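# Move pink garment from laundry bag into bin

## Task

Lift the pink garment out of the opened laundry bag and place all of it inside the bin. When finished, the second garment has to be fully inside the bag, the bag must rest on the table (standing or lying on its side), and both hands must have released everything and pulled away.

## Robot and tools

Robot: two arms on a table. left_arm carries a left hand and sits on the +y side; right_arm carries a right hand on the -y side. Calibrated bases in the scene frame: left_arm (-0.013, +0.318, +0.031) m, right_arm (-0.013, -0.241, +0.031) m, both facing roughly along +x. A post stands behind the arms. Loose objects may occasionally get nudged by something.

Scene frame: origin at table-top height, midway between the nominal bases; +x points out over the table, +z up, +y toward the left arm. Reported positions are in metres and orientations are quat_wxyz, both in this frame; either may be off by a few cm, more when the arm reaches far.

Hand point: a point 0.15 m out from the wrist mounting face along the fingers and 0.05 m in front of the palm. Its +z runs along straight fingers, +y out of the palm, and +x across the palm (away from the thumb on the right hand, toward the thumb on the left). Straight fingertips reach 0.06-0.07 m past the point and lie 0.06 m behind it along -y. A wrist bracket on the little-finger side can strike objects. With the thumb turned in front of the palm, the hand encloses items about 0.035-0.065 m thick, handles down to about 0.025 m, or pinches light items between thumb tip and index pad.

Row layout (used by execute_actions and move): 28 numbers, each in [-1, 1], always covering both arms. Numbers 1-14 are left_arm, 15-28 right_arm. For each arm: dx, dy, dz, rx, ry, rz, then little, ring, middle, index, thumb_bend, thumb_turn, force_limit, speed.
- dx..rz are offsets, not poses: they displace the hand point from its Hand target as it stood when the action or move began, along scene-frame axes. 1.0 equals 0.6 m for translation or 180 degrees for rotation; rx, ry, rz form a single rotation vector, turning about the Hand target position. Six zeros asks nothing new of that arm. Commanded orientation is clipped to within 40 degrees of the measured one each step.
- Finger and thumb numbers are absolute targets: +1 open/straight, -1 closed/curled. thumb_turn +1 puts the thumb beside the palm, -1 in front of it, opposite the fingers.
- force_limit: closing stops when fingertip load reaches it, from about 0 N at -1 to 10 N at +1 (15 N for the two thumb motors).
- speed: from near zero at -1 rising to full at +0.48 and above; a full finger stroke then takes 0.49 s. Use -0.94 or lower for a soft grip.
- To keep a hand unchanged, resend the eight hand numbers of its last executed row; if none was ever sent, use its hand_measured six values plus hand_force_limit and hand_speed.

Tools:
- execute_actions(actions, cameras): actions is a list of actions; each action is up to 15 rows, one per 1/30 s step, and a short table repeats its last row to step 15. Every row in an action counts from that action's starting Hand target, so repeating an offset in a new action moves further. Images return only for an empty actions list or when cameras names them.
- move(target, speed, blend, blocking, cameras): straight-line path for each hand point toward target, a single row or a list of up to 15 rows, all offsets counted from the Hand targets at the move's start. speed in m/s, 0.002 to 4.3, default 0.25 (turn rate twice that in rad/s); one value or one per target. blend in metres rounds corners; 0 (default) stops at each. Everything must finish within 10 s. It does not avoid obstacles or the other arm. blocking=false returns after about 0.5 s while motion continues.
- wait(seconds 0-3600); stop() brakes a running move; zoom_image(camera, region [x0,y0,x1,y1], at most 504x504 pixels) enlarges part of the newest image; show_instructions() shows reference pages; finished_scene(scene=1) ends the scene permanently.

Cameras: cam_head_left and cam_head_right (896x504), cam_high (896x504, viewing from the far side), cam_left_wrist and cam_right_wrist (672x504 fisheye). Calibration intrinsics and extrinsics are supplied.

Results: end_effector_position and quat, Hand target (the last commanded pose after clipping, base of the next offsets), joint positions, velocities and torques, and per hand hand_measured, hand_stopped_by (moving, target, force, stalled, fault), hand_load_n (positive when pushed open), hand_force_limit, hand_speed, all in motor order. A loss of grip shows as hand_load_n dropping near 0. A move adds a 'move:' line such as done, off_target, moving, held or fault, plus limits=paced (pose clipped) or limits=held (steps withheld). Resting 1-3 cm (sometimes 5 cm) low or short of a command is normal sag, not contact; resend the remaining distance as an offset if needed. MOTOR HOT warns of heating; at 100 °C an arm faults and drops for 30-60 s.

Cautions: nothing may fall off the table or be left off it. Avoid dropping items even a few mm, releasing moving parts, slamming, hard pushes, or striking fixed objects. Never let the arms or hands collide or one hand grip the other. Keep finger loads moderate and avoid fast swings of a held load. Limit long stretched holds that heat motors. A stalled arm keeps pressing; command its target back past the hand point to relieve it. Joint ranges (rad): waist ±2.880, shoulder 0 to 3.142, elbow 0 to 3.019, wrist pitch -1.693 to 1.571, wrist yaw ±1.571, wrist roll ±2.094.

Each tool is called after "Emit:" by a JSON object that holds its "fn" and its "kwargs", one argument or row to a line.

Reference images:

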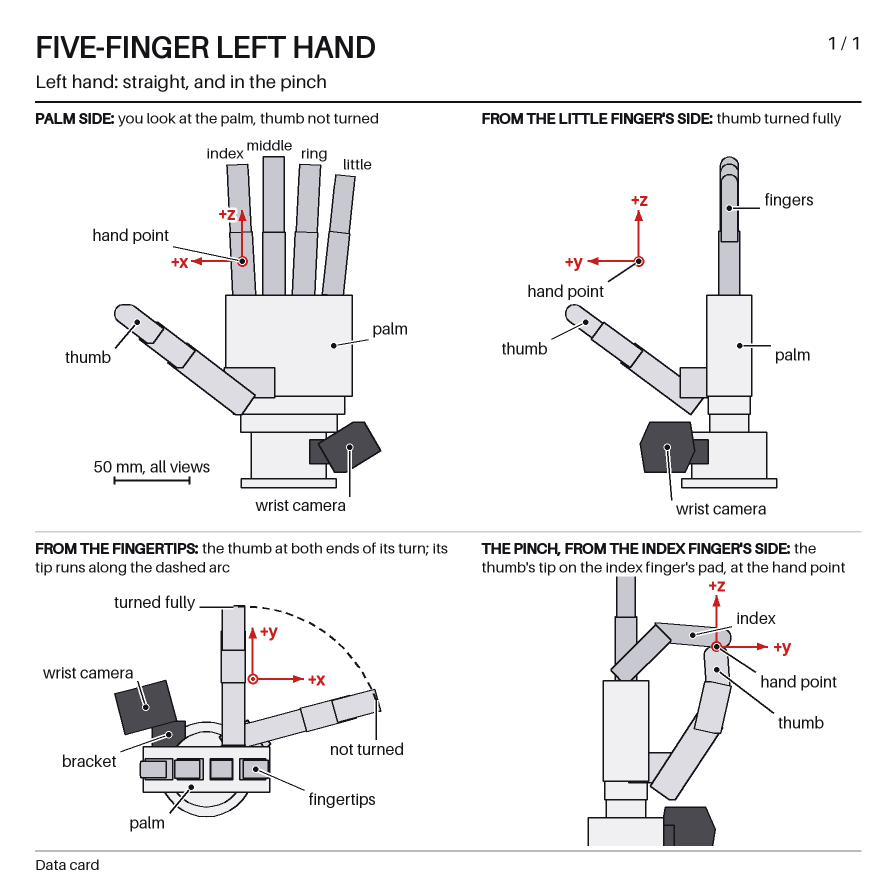

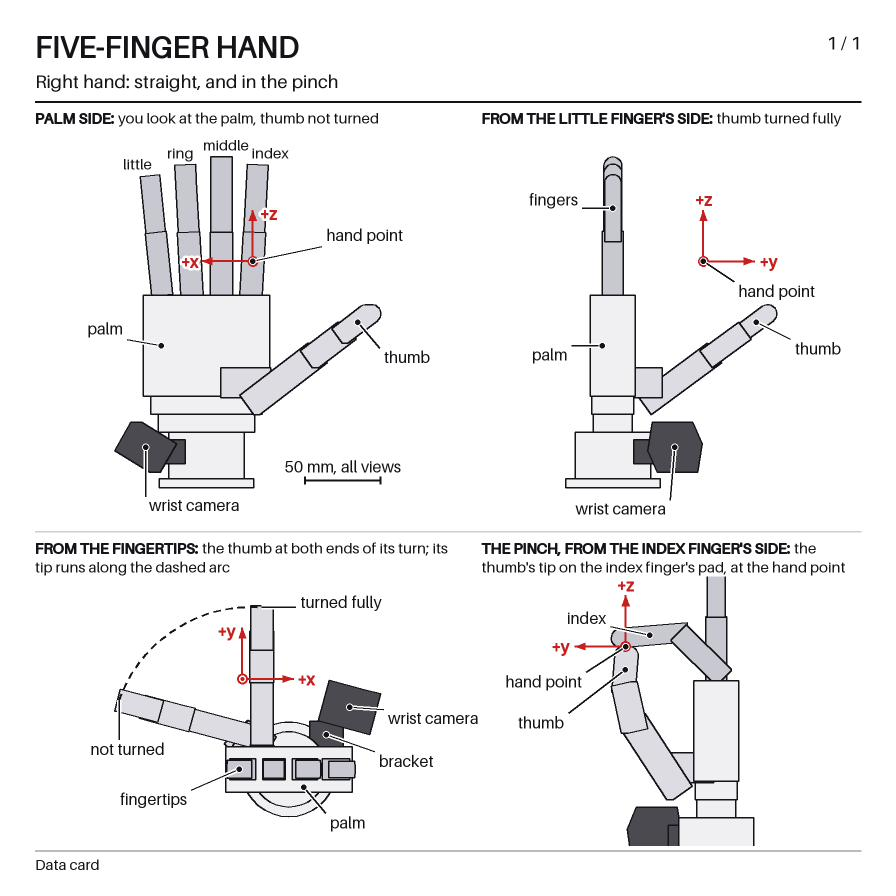

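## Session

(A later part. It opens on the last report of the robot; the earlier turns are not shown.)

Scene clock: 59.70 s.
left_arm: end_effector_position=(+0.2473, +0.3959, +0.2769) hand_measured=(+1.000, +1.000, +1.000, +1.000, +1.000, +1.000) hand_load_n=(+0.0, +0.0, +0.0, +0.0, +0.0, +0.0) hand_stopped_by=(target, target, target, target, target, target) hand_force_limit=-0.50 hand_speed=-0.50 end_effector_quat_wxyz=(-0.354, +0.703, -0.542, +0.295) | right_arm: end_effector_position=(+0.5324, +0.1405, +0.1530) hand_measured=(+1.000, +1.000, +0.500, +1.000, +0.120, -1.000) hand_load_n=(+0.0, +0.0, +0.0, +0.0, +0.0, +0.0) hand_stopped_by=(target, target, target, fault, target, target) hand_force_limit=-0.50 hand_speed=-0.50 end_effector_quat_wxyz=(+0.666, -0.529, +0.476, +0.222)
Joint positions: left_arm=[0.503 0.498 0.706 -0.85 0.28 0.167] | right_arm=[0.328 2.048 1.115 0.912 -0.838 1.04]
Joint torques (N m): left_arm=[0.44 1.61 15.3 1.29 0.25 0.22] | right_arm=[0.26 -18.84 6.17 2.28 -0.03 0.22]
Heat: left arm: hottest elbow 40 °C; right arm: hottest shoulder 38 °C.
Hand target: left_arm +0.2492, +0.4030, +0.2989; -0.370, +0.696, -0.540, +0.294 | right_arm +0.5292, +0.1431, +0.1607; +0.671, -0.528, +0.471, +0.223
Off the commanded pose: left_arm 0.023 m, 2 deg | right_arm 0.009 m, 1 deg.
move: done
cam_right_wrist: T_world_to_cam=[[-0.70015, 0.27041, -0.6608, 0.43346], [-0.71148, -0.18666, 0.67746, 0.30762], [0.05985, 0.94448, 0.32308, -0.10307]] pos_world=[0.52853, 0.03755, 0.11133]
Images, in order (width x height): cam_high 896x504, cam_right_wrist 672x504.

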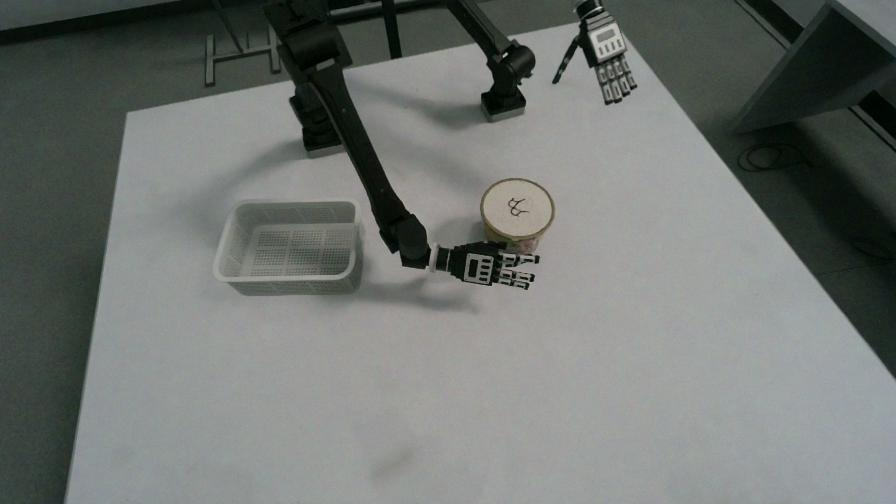

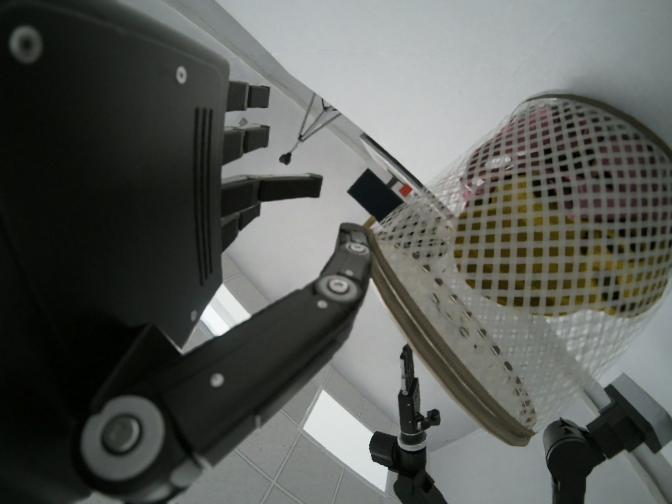

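Emit:
{"fn": "move", "kwargs": {
  "target": [0,0,0,0,0,0,1,1,1,1,1,1,-0.5,-0.5,-0.018,0.010,-0.002,0,0,0,1,1,0.5,1,0.12,-1,-0.5,-0.5],
  "speed": 0.05,
  "cameras": ["cam_right_wrist","cam_high"]
}}

Emit:
{"fn": "zoom_image", "kwargs": {
  "camera": "cam_right_wrist",
  "region": [280, 150, 430, 300]
}}

Emit:
{"fn": "zoom_image", "kwargs": {
  "camera": "cam_high",
  "region": [460, 200, 560, 300]
}}

Scene clock: 61.93 s.
left_arm: end_effector_position=(+0.2473, +0.3959, +0.2769) hand_measured=(+1.000, +1.000, +1.000, +1.000, +1.000, +1.000) hand_load_n=(+0.0, +0.0, +0.0, +0.0, +0.0, -0.5) hand_stopped_by=(target, target, target, target, target, target) hand_force_limit=-0.50 hand_speed=-0.50 end_effector_quat_wxyz=(-0.354, +0.703, -0.542, +0.295) | right_arm: end_effector_position=(+0.5232, +0.1436, +0.1493) hand_measured=(+1.000, +1.000, +0.500, +1.000, +0.120, -1.000) hand_load_n=(+0.0, +0.0, +0.0, +0.0, +0.5, -0.5) hand_stopped_by=(target, target, target, fault, target, target) hand_force_limit=-0.50 hand_speed=-0.50 end_effector_quat_wxyz=(+0.665, -0.528, +0.480, +0.221)
Joint positions: left_arm=[0.503 0.498 0.706 -0.85 0.28 0.167] | right_arm=[0.339 2.04 1.087 0.927 -0.821 1.04]
Joint torques (N m): left_arm=[0.67 1.26 15.21 1.21 0.22 0.22] | right_arm=[0.79 -18.73 6.15 2.25 -0.03 0.22]
Heat: left arm: hottest elbow 41 °C; right arm: hottest shoulder 39 °C.
Hand target: left_arm +0.2492, +0.4030, +0.2989; -0.370, +0.696, -0.540, +0.294 | right_arm +0.5184, +0.1491, +0.1594; +0.671, -0.528, +0.471, +0.223
Off the commanded pose: left_arm 0.023 m, 2 deg | right_arm 0.013 m, 1 deg.
move: off_target (right_arm)
cam_right_wrist: T_world_to_cam=[[-0.70178, 0.27287, -0.65807, 0.42379], [-0.7093, -0.18152, 0.68114, 0.30172], [0.06642, 0.94477, 0.32093, -0.10736]] pos_world=[0.51854, 0.04055, 0.10782]
Images, in order (width x height): cam_high 896x504, cam_right_wrist 672x504.

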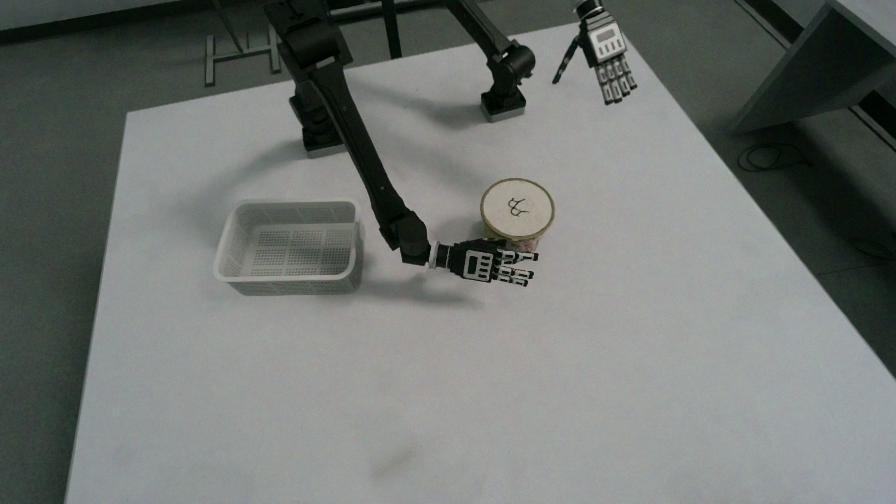

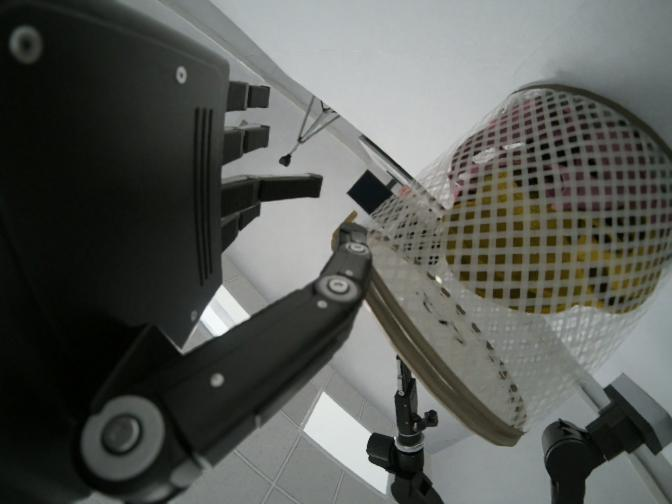

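Scaled by 3.360 from the camera's image (finer frame: 960x720).

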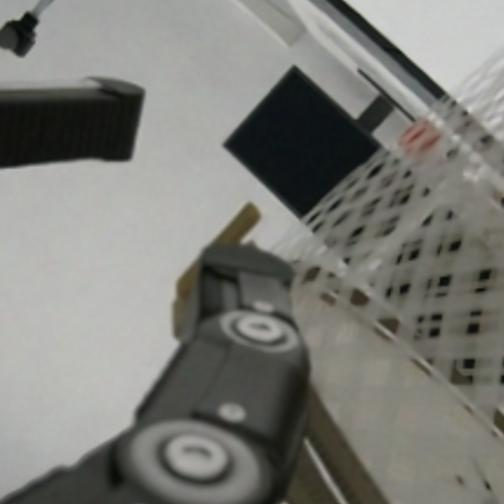

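Scaled by 5.040 from the camera's image (finer frame: 1280x720).

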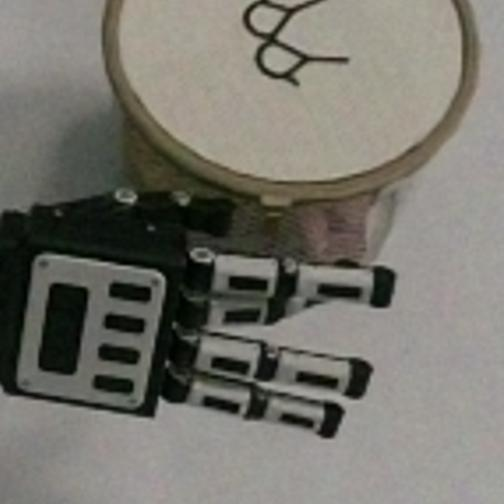

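Emit:
{"fn": "move", "kwargs": {
  "target": [0,0,0,0,0,0,1,1,1,1,1,1,-0.5,-0.5,-0.007,0.009,0.010,0,0,0,1,1,0.5,1,0.12,-1,-0.5,-0.5],
  "speed": 0.05,
  "cameras": ["cam_right_wrist","cam_high"]
}}

Emit:
{"fn": "zoom_image", "kwargs": {
  "camera": "cam_right_wrist",
  "region": [280, 150, 430, 300]
}}

Emit:
{"fn": "zoom_image", "kwargs": {
  "camera": "cam_high",
  "region": [460, 200, 560, 300]
}}

Scene clock: 63.67 s.
left_arm: end_effector_position=(+0.2473, +0.3959, +0.2769) hand_measured=(+1.000, +1.000, +1.000, +1.000, +1.000, +1.000) hand_load_n=(+0.0, +0.0, +0.0, +0.0, +0.0, +0.0) hand_stopped_by=(target, target, target, target, target, target) hand_force_limit=-0.50 hand_speed=-0.50 end_effector_quat_wxyz=(-0.354, +0.703, -0.542, +0.295) | right_arm: end_effector_position=(+0.5192, +0.1492, +0.1580) hand_measured=(+1.000, +1.000, +0.500, +1.000, +0.120, -1.000) hand_load_n=(+0.0, +0.0, +0.0, +0.0, +0.0, +0.0) hand_stopped_by=(target, target, target, fault, target, target) hand_force_limit=-0.50 hand_speed=-0.50 end_effector_quat_wxyz=(+0.669, -0.528, +0.475, +0.219)
Joint positions: left_arm=[0.503 0.498 0.706 -0.85 0.28 0.167] | right_arm=[0.352 2.022 1.081 0.927 -0.809 1.04]
Joint torques (N m): left_arm=[1.08 1.67 15.27 1.32 0.22 0.21] | right_arm=[0.67 -18.61 6.24 1.92 -0.02 0.23]
Heat: left arm: hottest elbow 41 °C; right arm: hottest shoulder 39 °C.
Hand target: left_arm +0.2492, +0.4030, +0.2989; -0.370, +0.696, -0.540, +0.294 | right_arm +0.5142, +0.1545, +0.1655; +0.671, -0.528, +0.471, +0.223
Off the commanded pose: left_arm 0.023 m, 2 deg | right_arm 0.010 m, 1 deg.
move: done
cam_right_wrist: T_world_to_cam=[[-0.69434, 0.27532, -0.6649, 0.42198], [-0.7169, -0.1841, 0.67243, 0.29976], [0.06273, 0.94356, 0.3252, -0.11387]] pos_world=[0.51504, 0.04645, 0.11604]
Images, in order (width x height): cam_high 896x504, cam_right_wrist 672x504.

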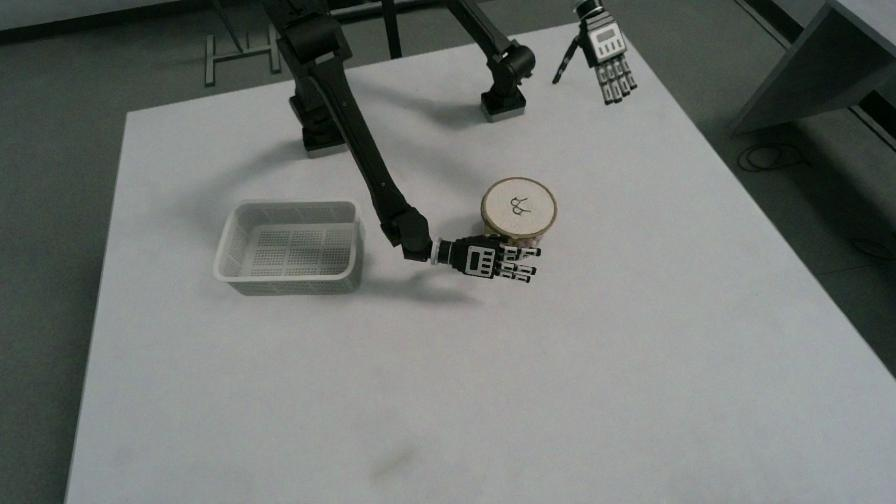

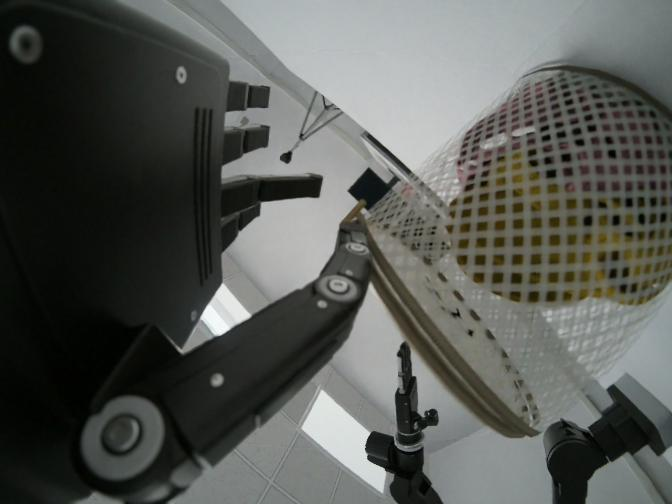

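Scaled by 3.360 from the camera's image (finer frame: 960x720).

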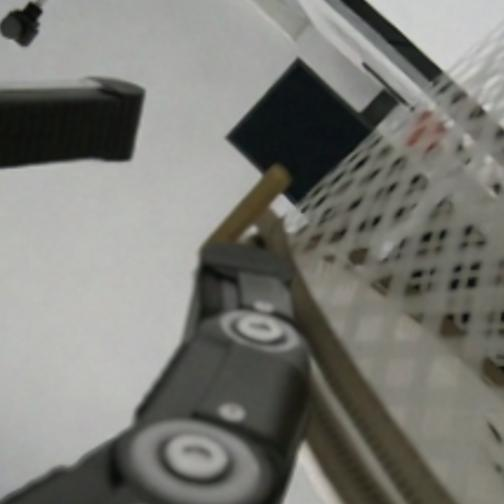

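Scaled by 5.040 from the camera's image (finer frame: 1280x720).

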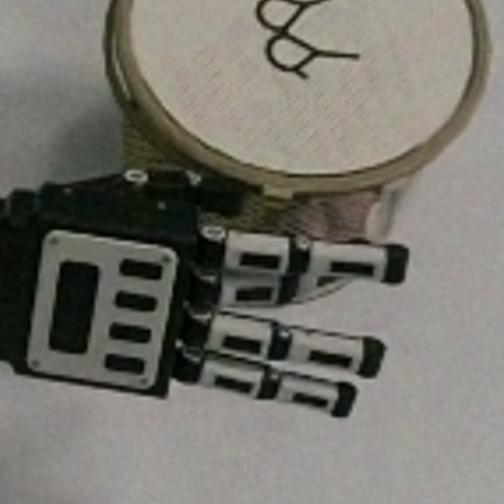

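Emit:
{"fn": "move", "kwargs": {
  "target": [0,0,0,0,0,0,1,1,1,1,1,1,-0.5,-0.5,0,0,0,0,0,0,1,1,-0.1,1,0.12,-1,-0.6,-0.7],
  "speed": 0.05,
  "cameras": ["cam_right_wrist","cam_high","cam_head_left"]
}}

Emit:
{"fn": "zoom_image", "kwargs": {
  "camera": "cam_right_wrist",
  "region": [280, 150, 430, 300]
}}

Emit:
{"fn": "zoom_image", "kwargs": {
  "camera": "cam_high",
  "region": [460, 160, 580, 280]
}}

Emit:
{"fn": "zoom_image", "kwargs": {
  "camera": "cam_head_left",
  "region": [340, 170, 450, 290]
}}

Scene clock: 65.20 s.
left_arm: end_effector_position=(+0.2473, +0.3959, +0.2769) hand_measured=(+1.000, +1.000, +1.000, +1.000, +1.000, +1.000) hand_load_n=(+0.0, +0.0, +0.0, +0.0, +0.0, -0.5) hand_stopped_by=(target, target, target, target, target, target) hand_force_limit=-0.50 hand_speed=-0.50 end_effector_quat_wxyz=(-0.354, +0.703, -0.542, +0.295) | right_arm: end_effector_position=(+0.5193, +0.1492, +0.1580) hand_measured=(+1.000, +1.000, -0.078, +1.000, +0.120, -1.000) hand_load_n=(+0.0, +0.0, +0.0, +0.5, +0.0, +0.0) hand_stopped_by=(target, target, force, fault, target, target) hand_force_limit=-0.60 hand_speed=-0.70 end_effector_quat_wxyz=(+0.669, -0.528, +0.476, +0.219)
Joint positions: left_arm=[0.503 0.498 0.706 -0.85 0.28 0.167] | right_arm=[0.352 2.022 1.081 0.927 -0.808 1.04]
Joint torques (N m): left_arm=[0.85 1.49 15.3 1.32 0.22 0.18] | right_arm=[0.73 -18.61 6.23 1.89 -0.05 0.23]
Heat: left arm: hottest elbow 41 °C; right arm: hottest shoulder 39 °C.
Hand target: left_arm +0.2492, +0.4030, +0.2989; -0.370, +0.696, -0.540, +0.294 | right_arm +0.5142, +0.1545, +0.1655; +0.671, -0.528, +0.471, +0.223
Off the commanded pose: left_arm 0.023 m, 2 deg | right_arm 0.010 m, 1 deg.
move: done
cam_right_wrist: T_world_to_cam=[[-0.6941, 0.2759, -0.66491, 0.42186], [-0.71707, -0.18347, 0.67242, 0.2998], [0.06353, 0.94351, 0.32519, -0.11419]] pos_world=[0.51505, 0.04635, 0.11604]
Images, in order (width x height): cam_head_left 896x504, cam_high 896x504, cam_right_wrist 672x504.

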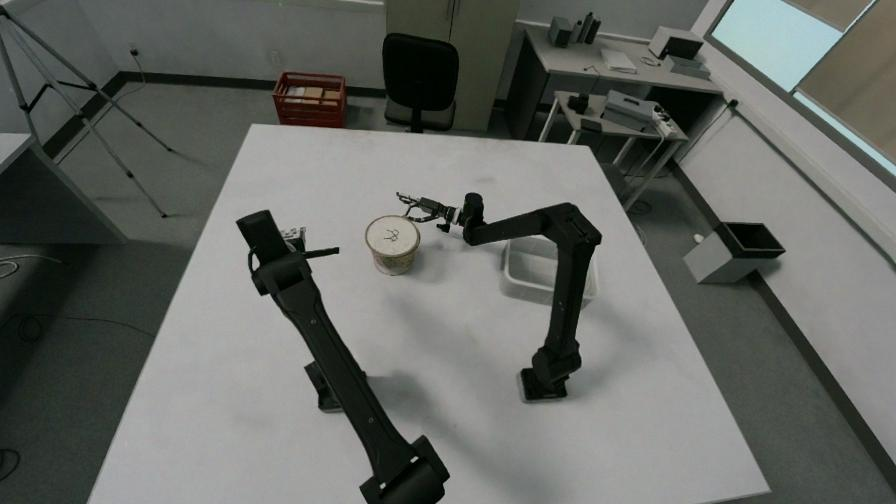

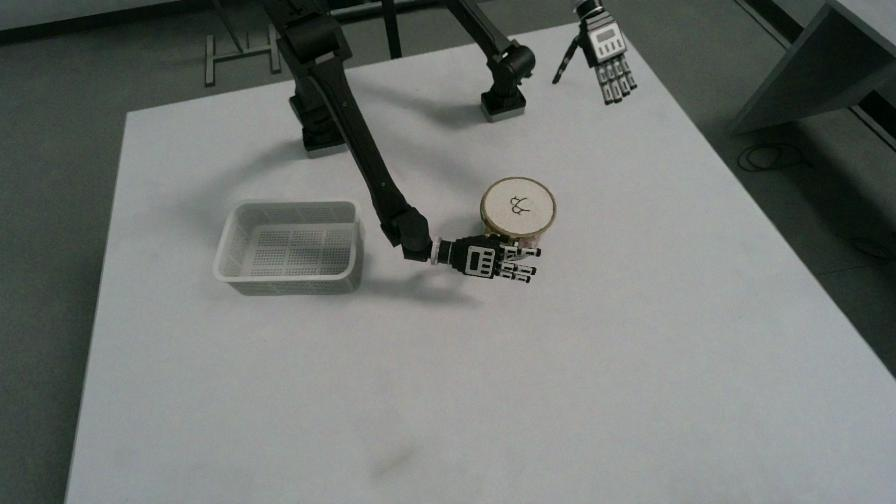

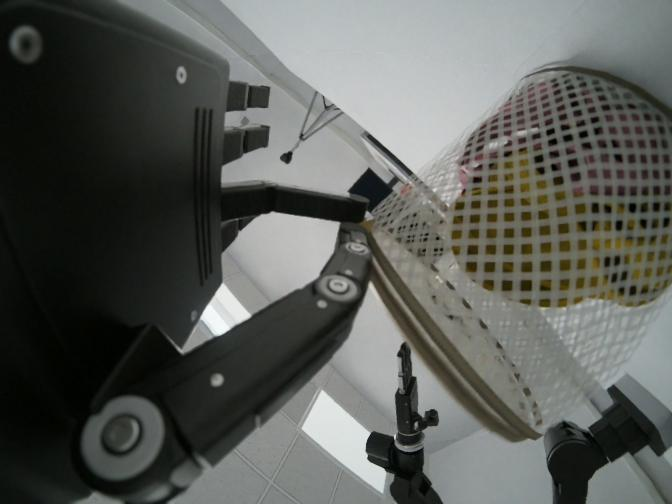

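Scaled by 3.360 from the camera's image (finer frame: 960x720).

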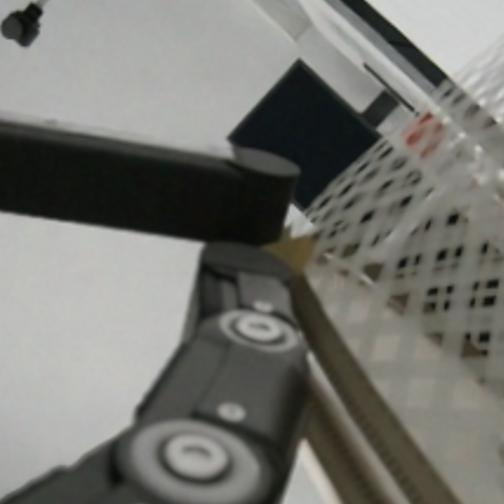

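Scaled by 4.200 from the camera's image (finer frame: 1280x720).

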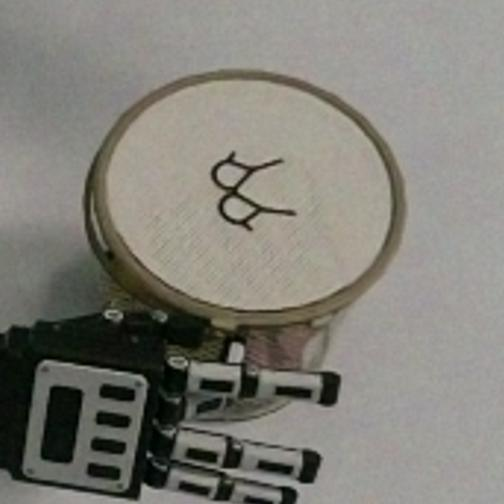

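Scaled by 4.200 from the camera's image (finer frame: 1280x720).

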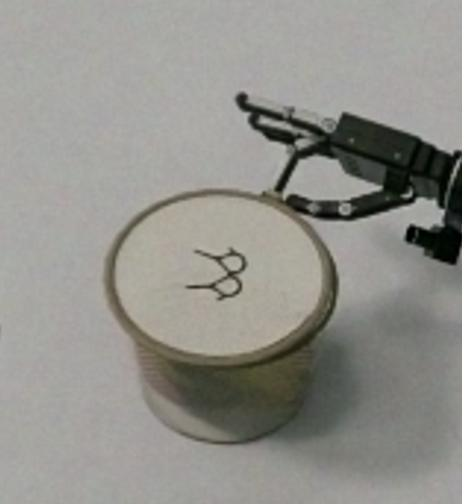

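Emit:
{"fn": "move", "kwargs": {
  "target": [0,0,0,0,0,0,1,1,1,1,1,1,-0.5,-0.5,0,0,0,0,0,0,1,1,-0.3,1,0.0,-1,-0.4,-0.8],
  "speed": 0.05,
  "cameras": ["cam_right_wrist","cam_high","cam_head_left"]
}}

Emit:
{"fn": "zoom_image", "kwargs": {
  "camera": "cam_right_wrist",
  "region": [280, 150, 430, 300]
}}

Emit:
{"fn": "zoom_image", "kwargs": {
  "camera": "cam_high",
  "region": [460, 160, 580, 280]
}}

Scene clock: 66.30 s.
left_arm: end_effector_position=(+0.2473, +0.3959, +0.2769) hand_measured=(+1.000, +1.000, +1.000, +1.000, +1.000, +1.000) hand_load_n=(+0.0, -0.5, +0.0, +0.0, +0.0, +0.0) hand_stopped_by=(target, target, target, target, target, target) hand_force_limit=-0.50 hand_speed=-0.50 end_effector_quat_wxyz=(-0.354, +0.703, -0.542, +0.295) | right_arm: end_effector_position=(+0.5193, +0.1492, +0.1580) hand_measured=(+1.000, +1.000, -0.240, +1.000, +0.018, -1.000) hand_load_n=(+0.0, +0.0, +5.0, +0.0, +5.0, +0.0) hand_stopped_by=(target, target, force, fault, force, target) hand_force_limit=-0.40 hand_speed=-0.80 end_effector_quat_wxyz=(+0.669, -0.528, +0.476, +0.219)
Joint positions: left_arm=[0.503 0.498 0.706 -0.85 0.28 0.167] | right_arm=[0.352 2.022 1.081 0.927 -0.808 1.04]
Joint torques (N m): left_arm=[0.56 1.49 15.23 1.24 0.25 0.18] | right_arm=[0.73 -18.61 6.24 1.91 -0.05 0.23]
Heat: left arm: hottest elbow 41 °C; right arm: hottest shoulder 39 °C.
Hand target: left_arm +0.2492, +0.4030, +0.2989; -0.370, +0.696, -0.540, +0.294 | right_arm +0.5142, +0.1545, +0.1655; +0.671, -0.528, +0.471, +0.223
Off the commanded pose: left_arm 0.023 m, 2 deg | right_arm 0.010 m, 1 deg.
move: done
cam_right_wrist: T_world_to_cam=[[-0.6941, 0.2759, -0.66491, 0.42186], [-0.71707, -0.18347, 0.67242, 0.2998], [0.06353, 0.94351, 0.32519, -0.11419]] pos_world=[0.51505, 0.04635, 0.11604]
Images, in order (width x height): cam_head_left 896x504, cam_high 896x504, cam_right_wrist 672x504.

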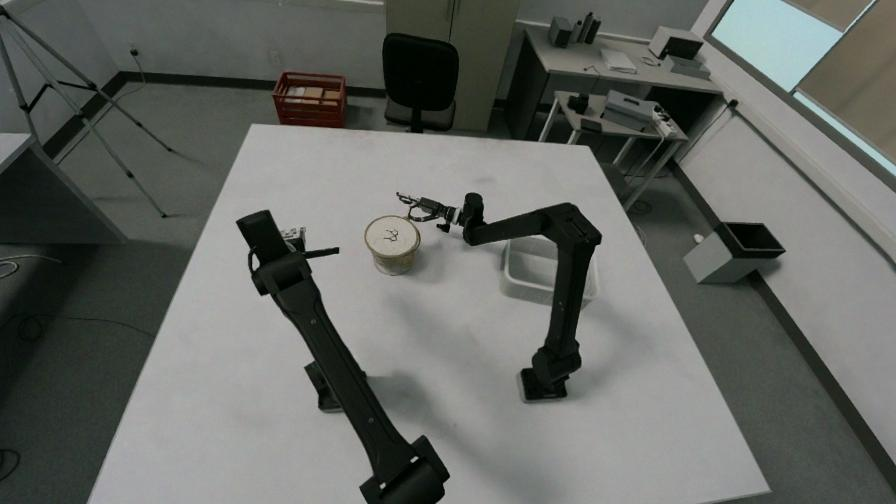

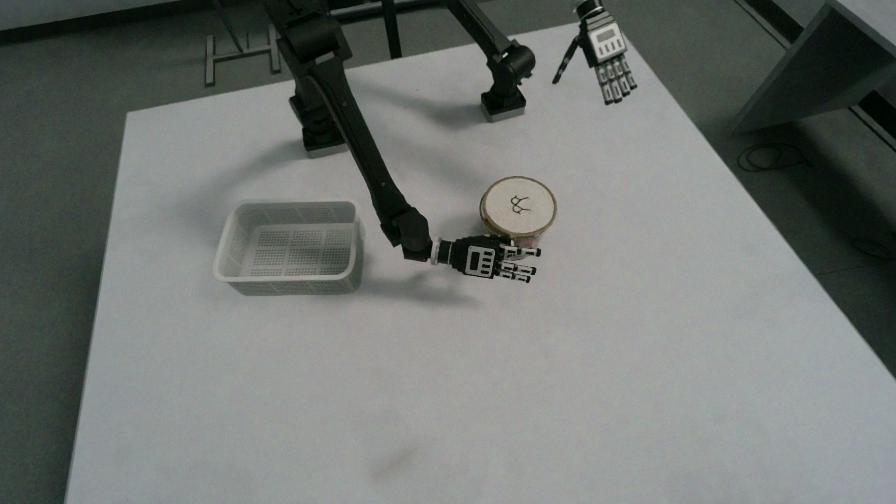

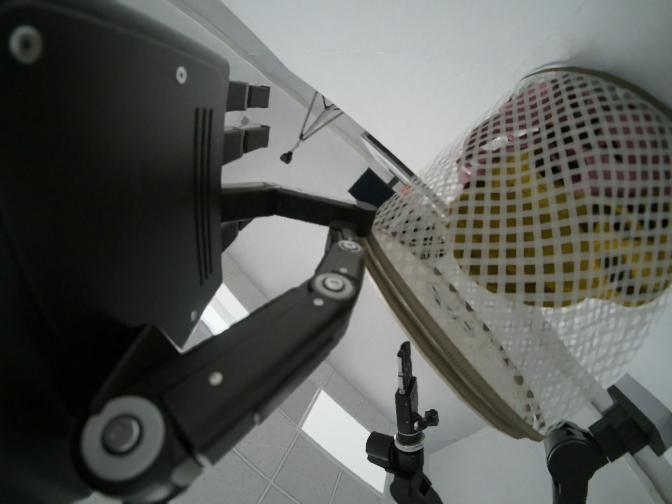

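Scaled by 3.360 from the camera's image (finer frame: 960x720).

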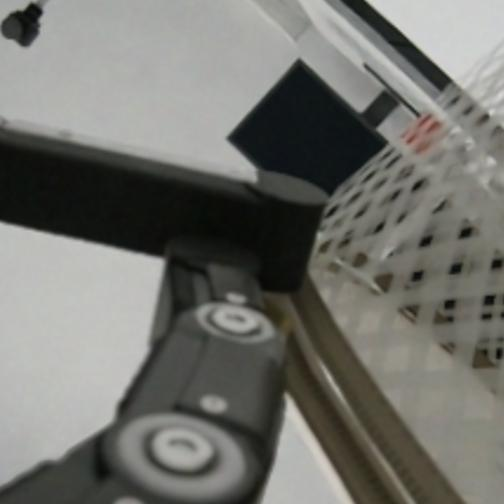

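Scaled by 4.200 from the camera's image (finer frame: 1280x720).

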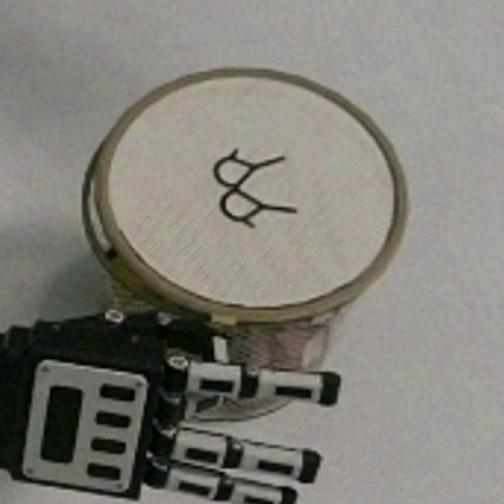

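Emit:
{"fn": "move", "kwargs": {
  "target": [0,0,0,0,0,0,1,1,1,1,1,1,-0.5,-0.5,0,0,0.05,0,0,0,1,1,-0.3,1,0.0,-1,-0.4,-0.8],
  "speed": 0.05,
  "cameras": ["cam_right_wrist","cam_high","cam_head_left","cam_head_right"]
}}

Emit:
{"fn": "zoom_image", "kwargs": {
  "camera": "cam_right_wrist",
  "region": [280, 150, 430, 300]
}}

Emit:
{"fn": "zoom_image", "kwargs": {
  "camera": "cam_high",
  "region": [460, 160, 580, 280]
}}

Emit:
{"fn": "zoom_image", "kwargs": {
  "camera": "cam_head_right",
  "region": [340, 170, 450, 290]
}}

Scene clock: 67.80 s.
left_arm: end_effector_position=(+0.2473, +0.3959, +0.2769) hand_measured=(+1.000, +1.000, +1.000, +1.000, +1.000, +1.000) hand_load_n=(+0.0, +0.0, +0.0, +0.0, +0.0, +0.0) hand_stopped_by=(target, target, target, target, target, target) hand_force_limit=-0.50 hand_speed=-0.50 end_effector_quat_wxyz=(-0.354, +0.703, -0.542, +0.295) | right_arm: end_effector_position=(+0.5183, +0.1489, +0.1903) hand_measured=(+1.000, +1.000, -0.240, +1.000, +0.018, -1.000) hand_load_n=(+0.0, +0.0, +5.0, +0.0, +5.0, +0.0) hand_stopped_by=(target, target, force, fault, force, target) hand_force_limit=-0.40 hand_speed=-0.80 end_effector_quat_wxyz=(+0.673, -0.528, +0.471, +0.217)
Joint positions: left_arm=[0.503 0.498 0.706 -0.85 0.28 0.167] | right_arm=[0.352 1.955 1.081 0.874 -0.808 1.04]
Joint torques (N m): left_arm=[0.97 1.79 15.35 1.31 0.25 0.17] | right_arm=[0.73 -18.02 7.06 1.31 -0.05 0.22]
Heat: left arm: hottest elbow 42 °C; right arm: hottest shoulder 39 °C.
Hand target: left_arm +0.2492, +0.4030, +0.2989; -0.370, +0.696, -0.540, +0.294 | right_arm +0.5142, +0.1545, +0.1954; +0.671, -0.528, +0.471, +0.223
Off the commanded pose: left_arm 0.023 m, 2 deg | right_arm 0.009 m, 1 deg.
move: done
cam_right_wrist: T_world_to_cam=[[-0.6859, 0.27899, -0.67209, 0.43933], [-0.72526, -0.18664, 0.66269, 0.2839], [0.05945, 0.94198, 0.33035, -0.12297]] pos_world=[0.51455, 0.04625, 0.14775]
Images, in order (width x height): cam_head_left 896x504, cam_head_right 896x504, cam_high 896x504, cam_right_wrist 672x504.

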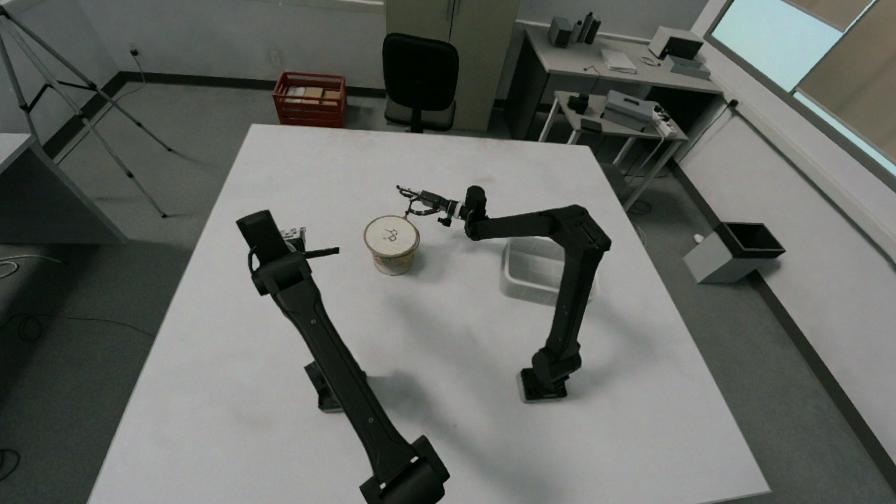

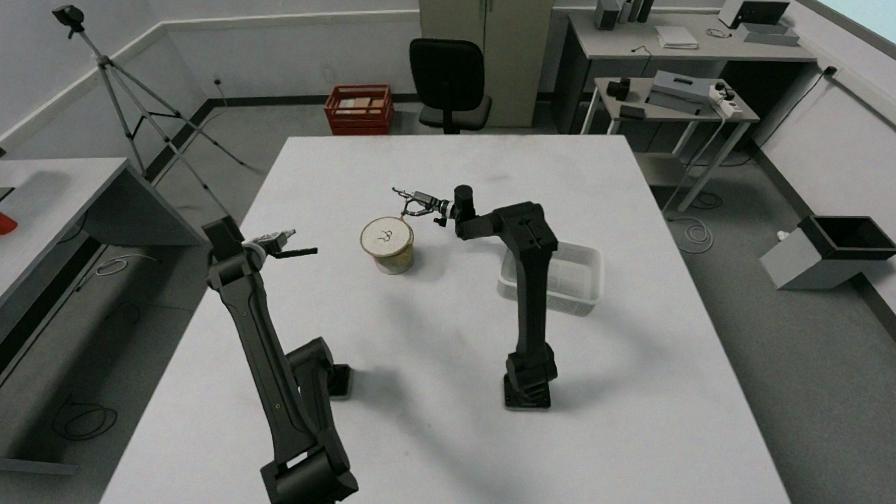

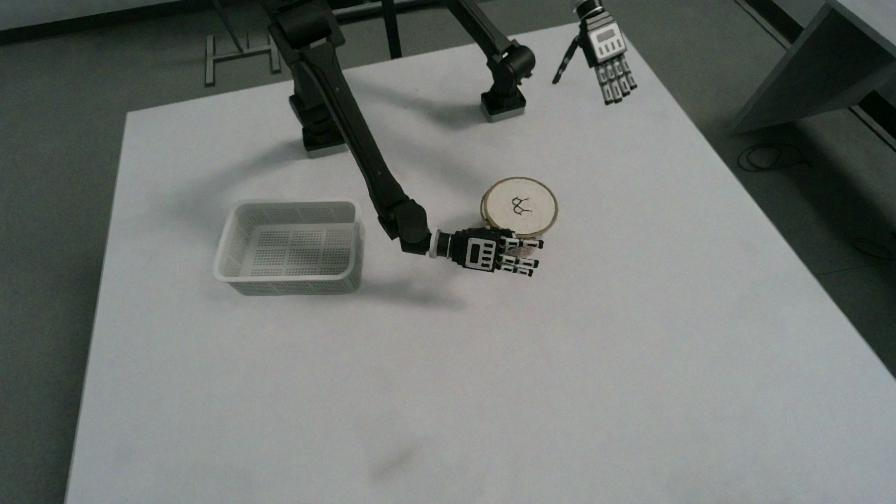

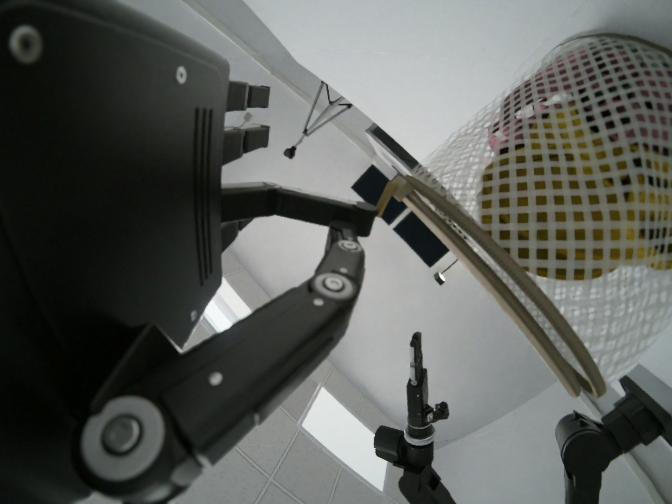

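Scaled by 3.360 from the camera's image (finer frame: 960x720).

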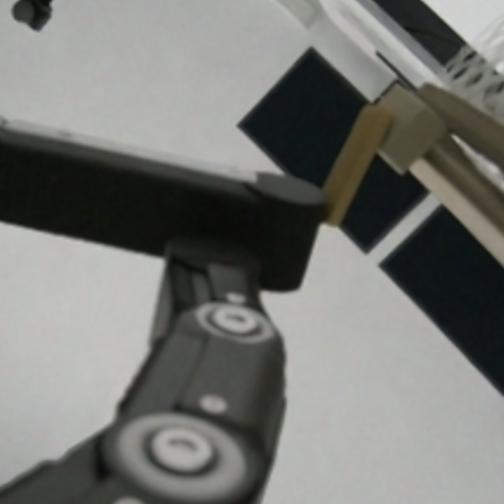

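Scaled by 4.200 from the camera's image (finer frame: 1280x720).

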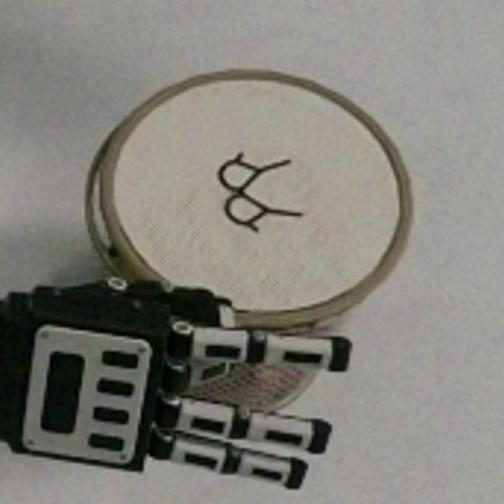

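Scaled by 4.200 from the camera's image (finer frame: 1280x720).

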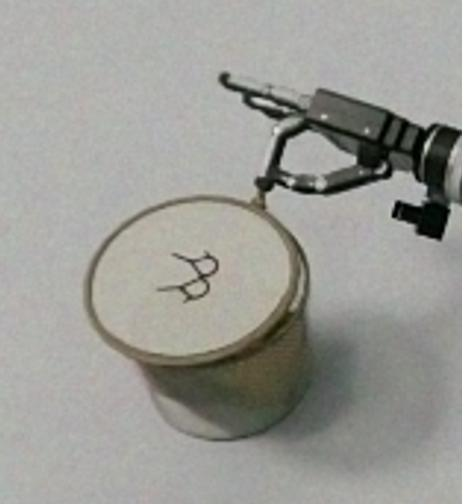

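Emit:
{"fn": "move", "kwargs": {
  "target": [
    [0,0,0,0,0,0,1,1,1,1,1,1,-0.5,-0.5,-0.030,0.0127,0.0825,0,0,0,1,1,-0.3,1,0.0,-1,-0.4,-0.8],
    [0,0,0,0,0,0,1,1,1,1,1,1,-0.5,-0.5,-0.0733,0.0312,0.1447,0,0,0,1,1,-0.3,1,0.0,-1,-0.4,-0.8],
    [0,0,0,0,0,0,1,1,1,1,1,1,-0.5,-0.5,-0.1308,0.0555,0.1923,0,0,0,1,1,-0.3,1,0.0,-1,-0.4,-0.8]
  ],
  "speed": 0.08,
  "blend": 0.015,
  "cameras": ["all"]
}}

Emit:
{"fn": "zoom_image", "kwargs": {
  "camera": "cam_high",
  "region": [430, 130, 580, 280]
}}

Emit:
{"fn": "zoom_image", "kwargs": {
  "camera": "cam_head_right",
  "region": [320, 150, 450, 290]
}}

Scene clock: 71.43 s.
left_arm: end_effector_position=(+0.2473, +0.3959, +0.2769) hand_measured=(+1.000, +1.000, +1.000, +1.000, +1.000, +1.000) hand_load_n=(+0.0, +0.0, +0.0, +0.0, +0.0, +0.0) hand_stopped_by=(target, target, target, target, target, target) hand_force_limit=-0.50 hand_speed=-0.50 end_effector_quat_wxyz=(-0.354, +0.703, -0.542, +0.295) | right_arm: end_effector_position=(+0.4415, +0.1846, +0.3100) hand_measured=(+1.000, +1.000, -0.240, +1.000, +0.018, -1.000) hand_load_n=(+0.0, +0.0, +5.0, +0.0, +5.5, +0.0) hand_stopped_by=(target, target, force, fault, force, target) hand_force_limit=-0.40 hand_speed=-0.80 end_effector_quat_wxyz=(+0.675, -0.527, +0.468, +0.217)
Joint positions: left_arm=[0.503 0.498 0.706 -0.85 0.28 0.167] | right_arm=[0.473 1.615 0.987 0.635 -0.688 1.041]
Joint torques (N m): left_arm=[0.97 1.79 15.25 1.29 0.22 0.25] | right_arm=[0.62 -14.62 8.21 1.42 0 0.21]
Heat: left arm: hottest elbow 42 °C; right arm: hottest shoulder 39 °C.
Hand target: left_arm +0.2492, +0.4030, +0.2989; -0.370, +0.696, -0.540, +0.294 | right_arm +0.4357, +0.1878, +0.3109; +0.671, -0.528, +0.471, +0.223
Off the commanded pose: left_arm 0.023 m, 2 deg | right_arm 0.007 m, 1 deg.
move: done
cam_left_wrist: T_world_to_cam=[[0.64404, -0.08329, 0.76045, -0.32896], [-0.3188, -0.93284, 0.16783, 0.40153], [0.6954, -0.35052, -0.62734, 0.25335]] pos_world=[0.16369, 0.43597, 0.3417]
cam_right_wrist: T_world_to_cam=[[-0.68281, 0.28014, -0.67475, 0.45642], [-0.72845, -0.1904, 0.65811, 0.15912], [0.05589, 0.94089, 0.33407, -0.19101]] pos_world=[0.43824, 0.08215, 0.26706]

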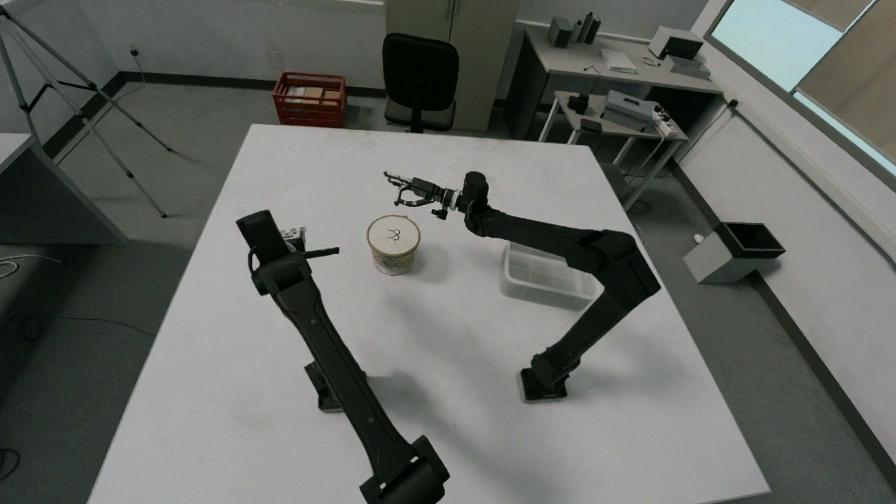

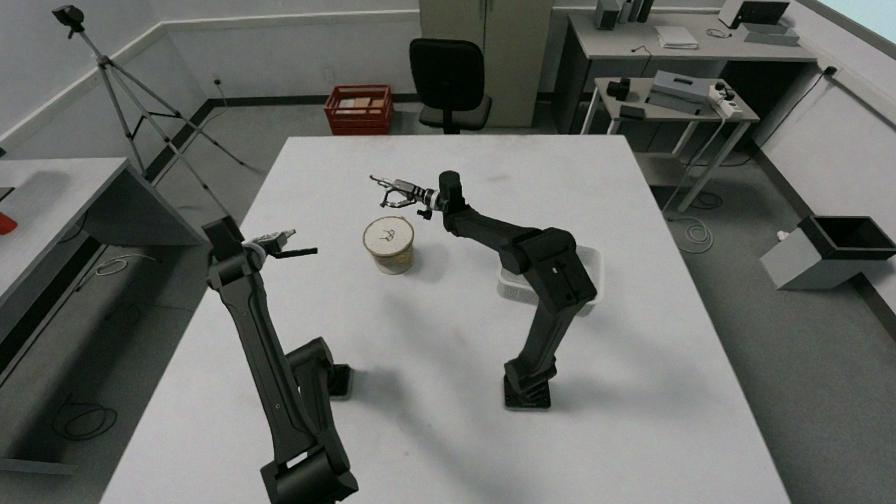

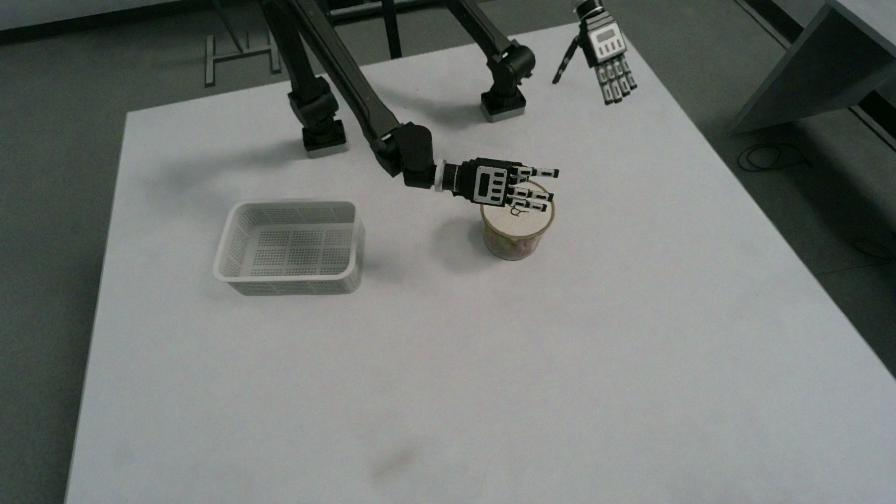

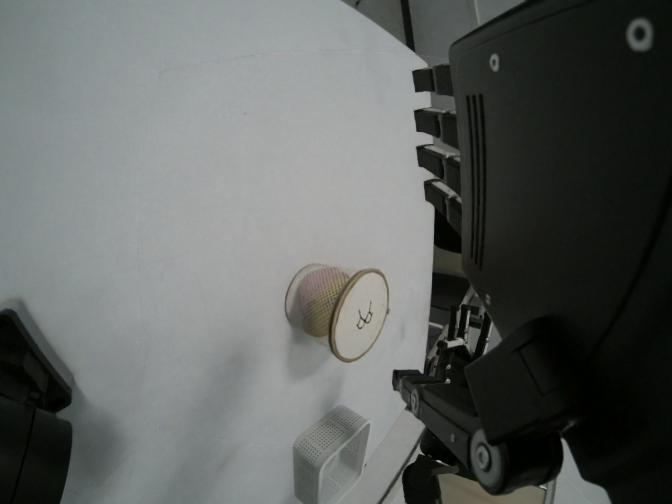

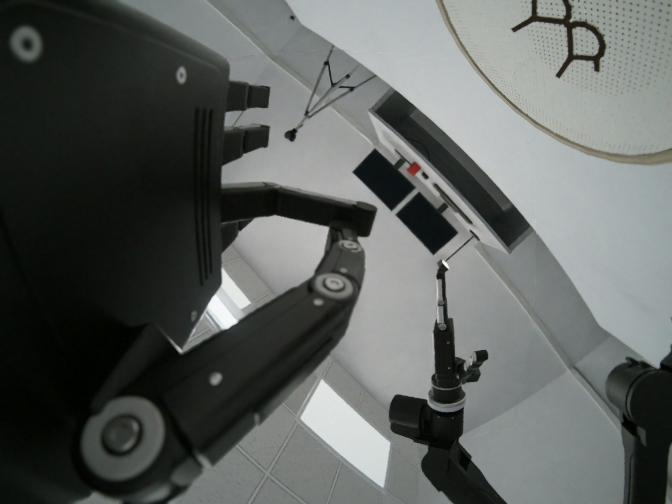

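Scaled by 3.360 from the camera's image (finer frame: 1280x720).

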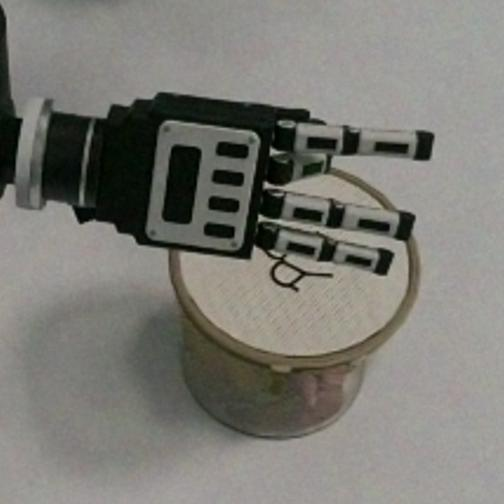

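Scaled by 3.600 from the camera's image (finer frame: 1280x720).

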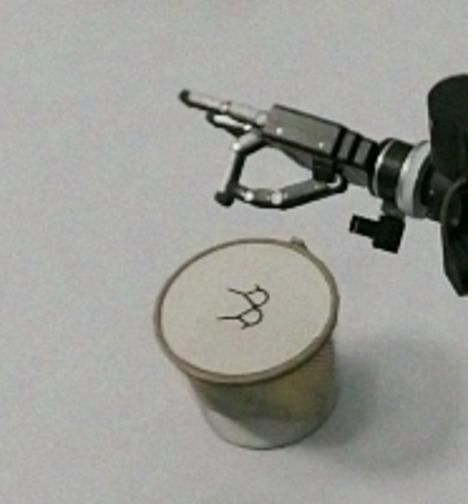

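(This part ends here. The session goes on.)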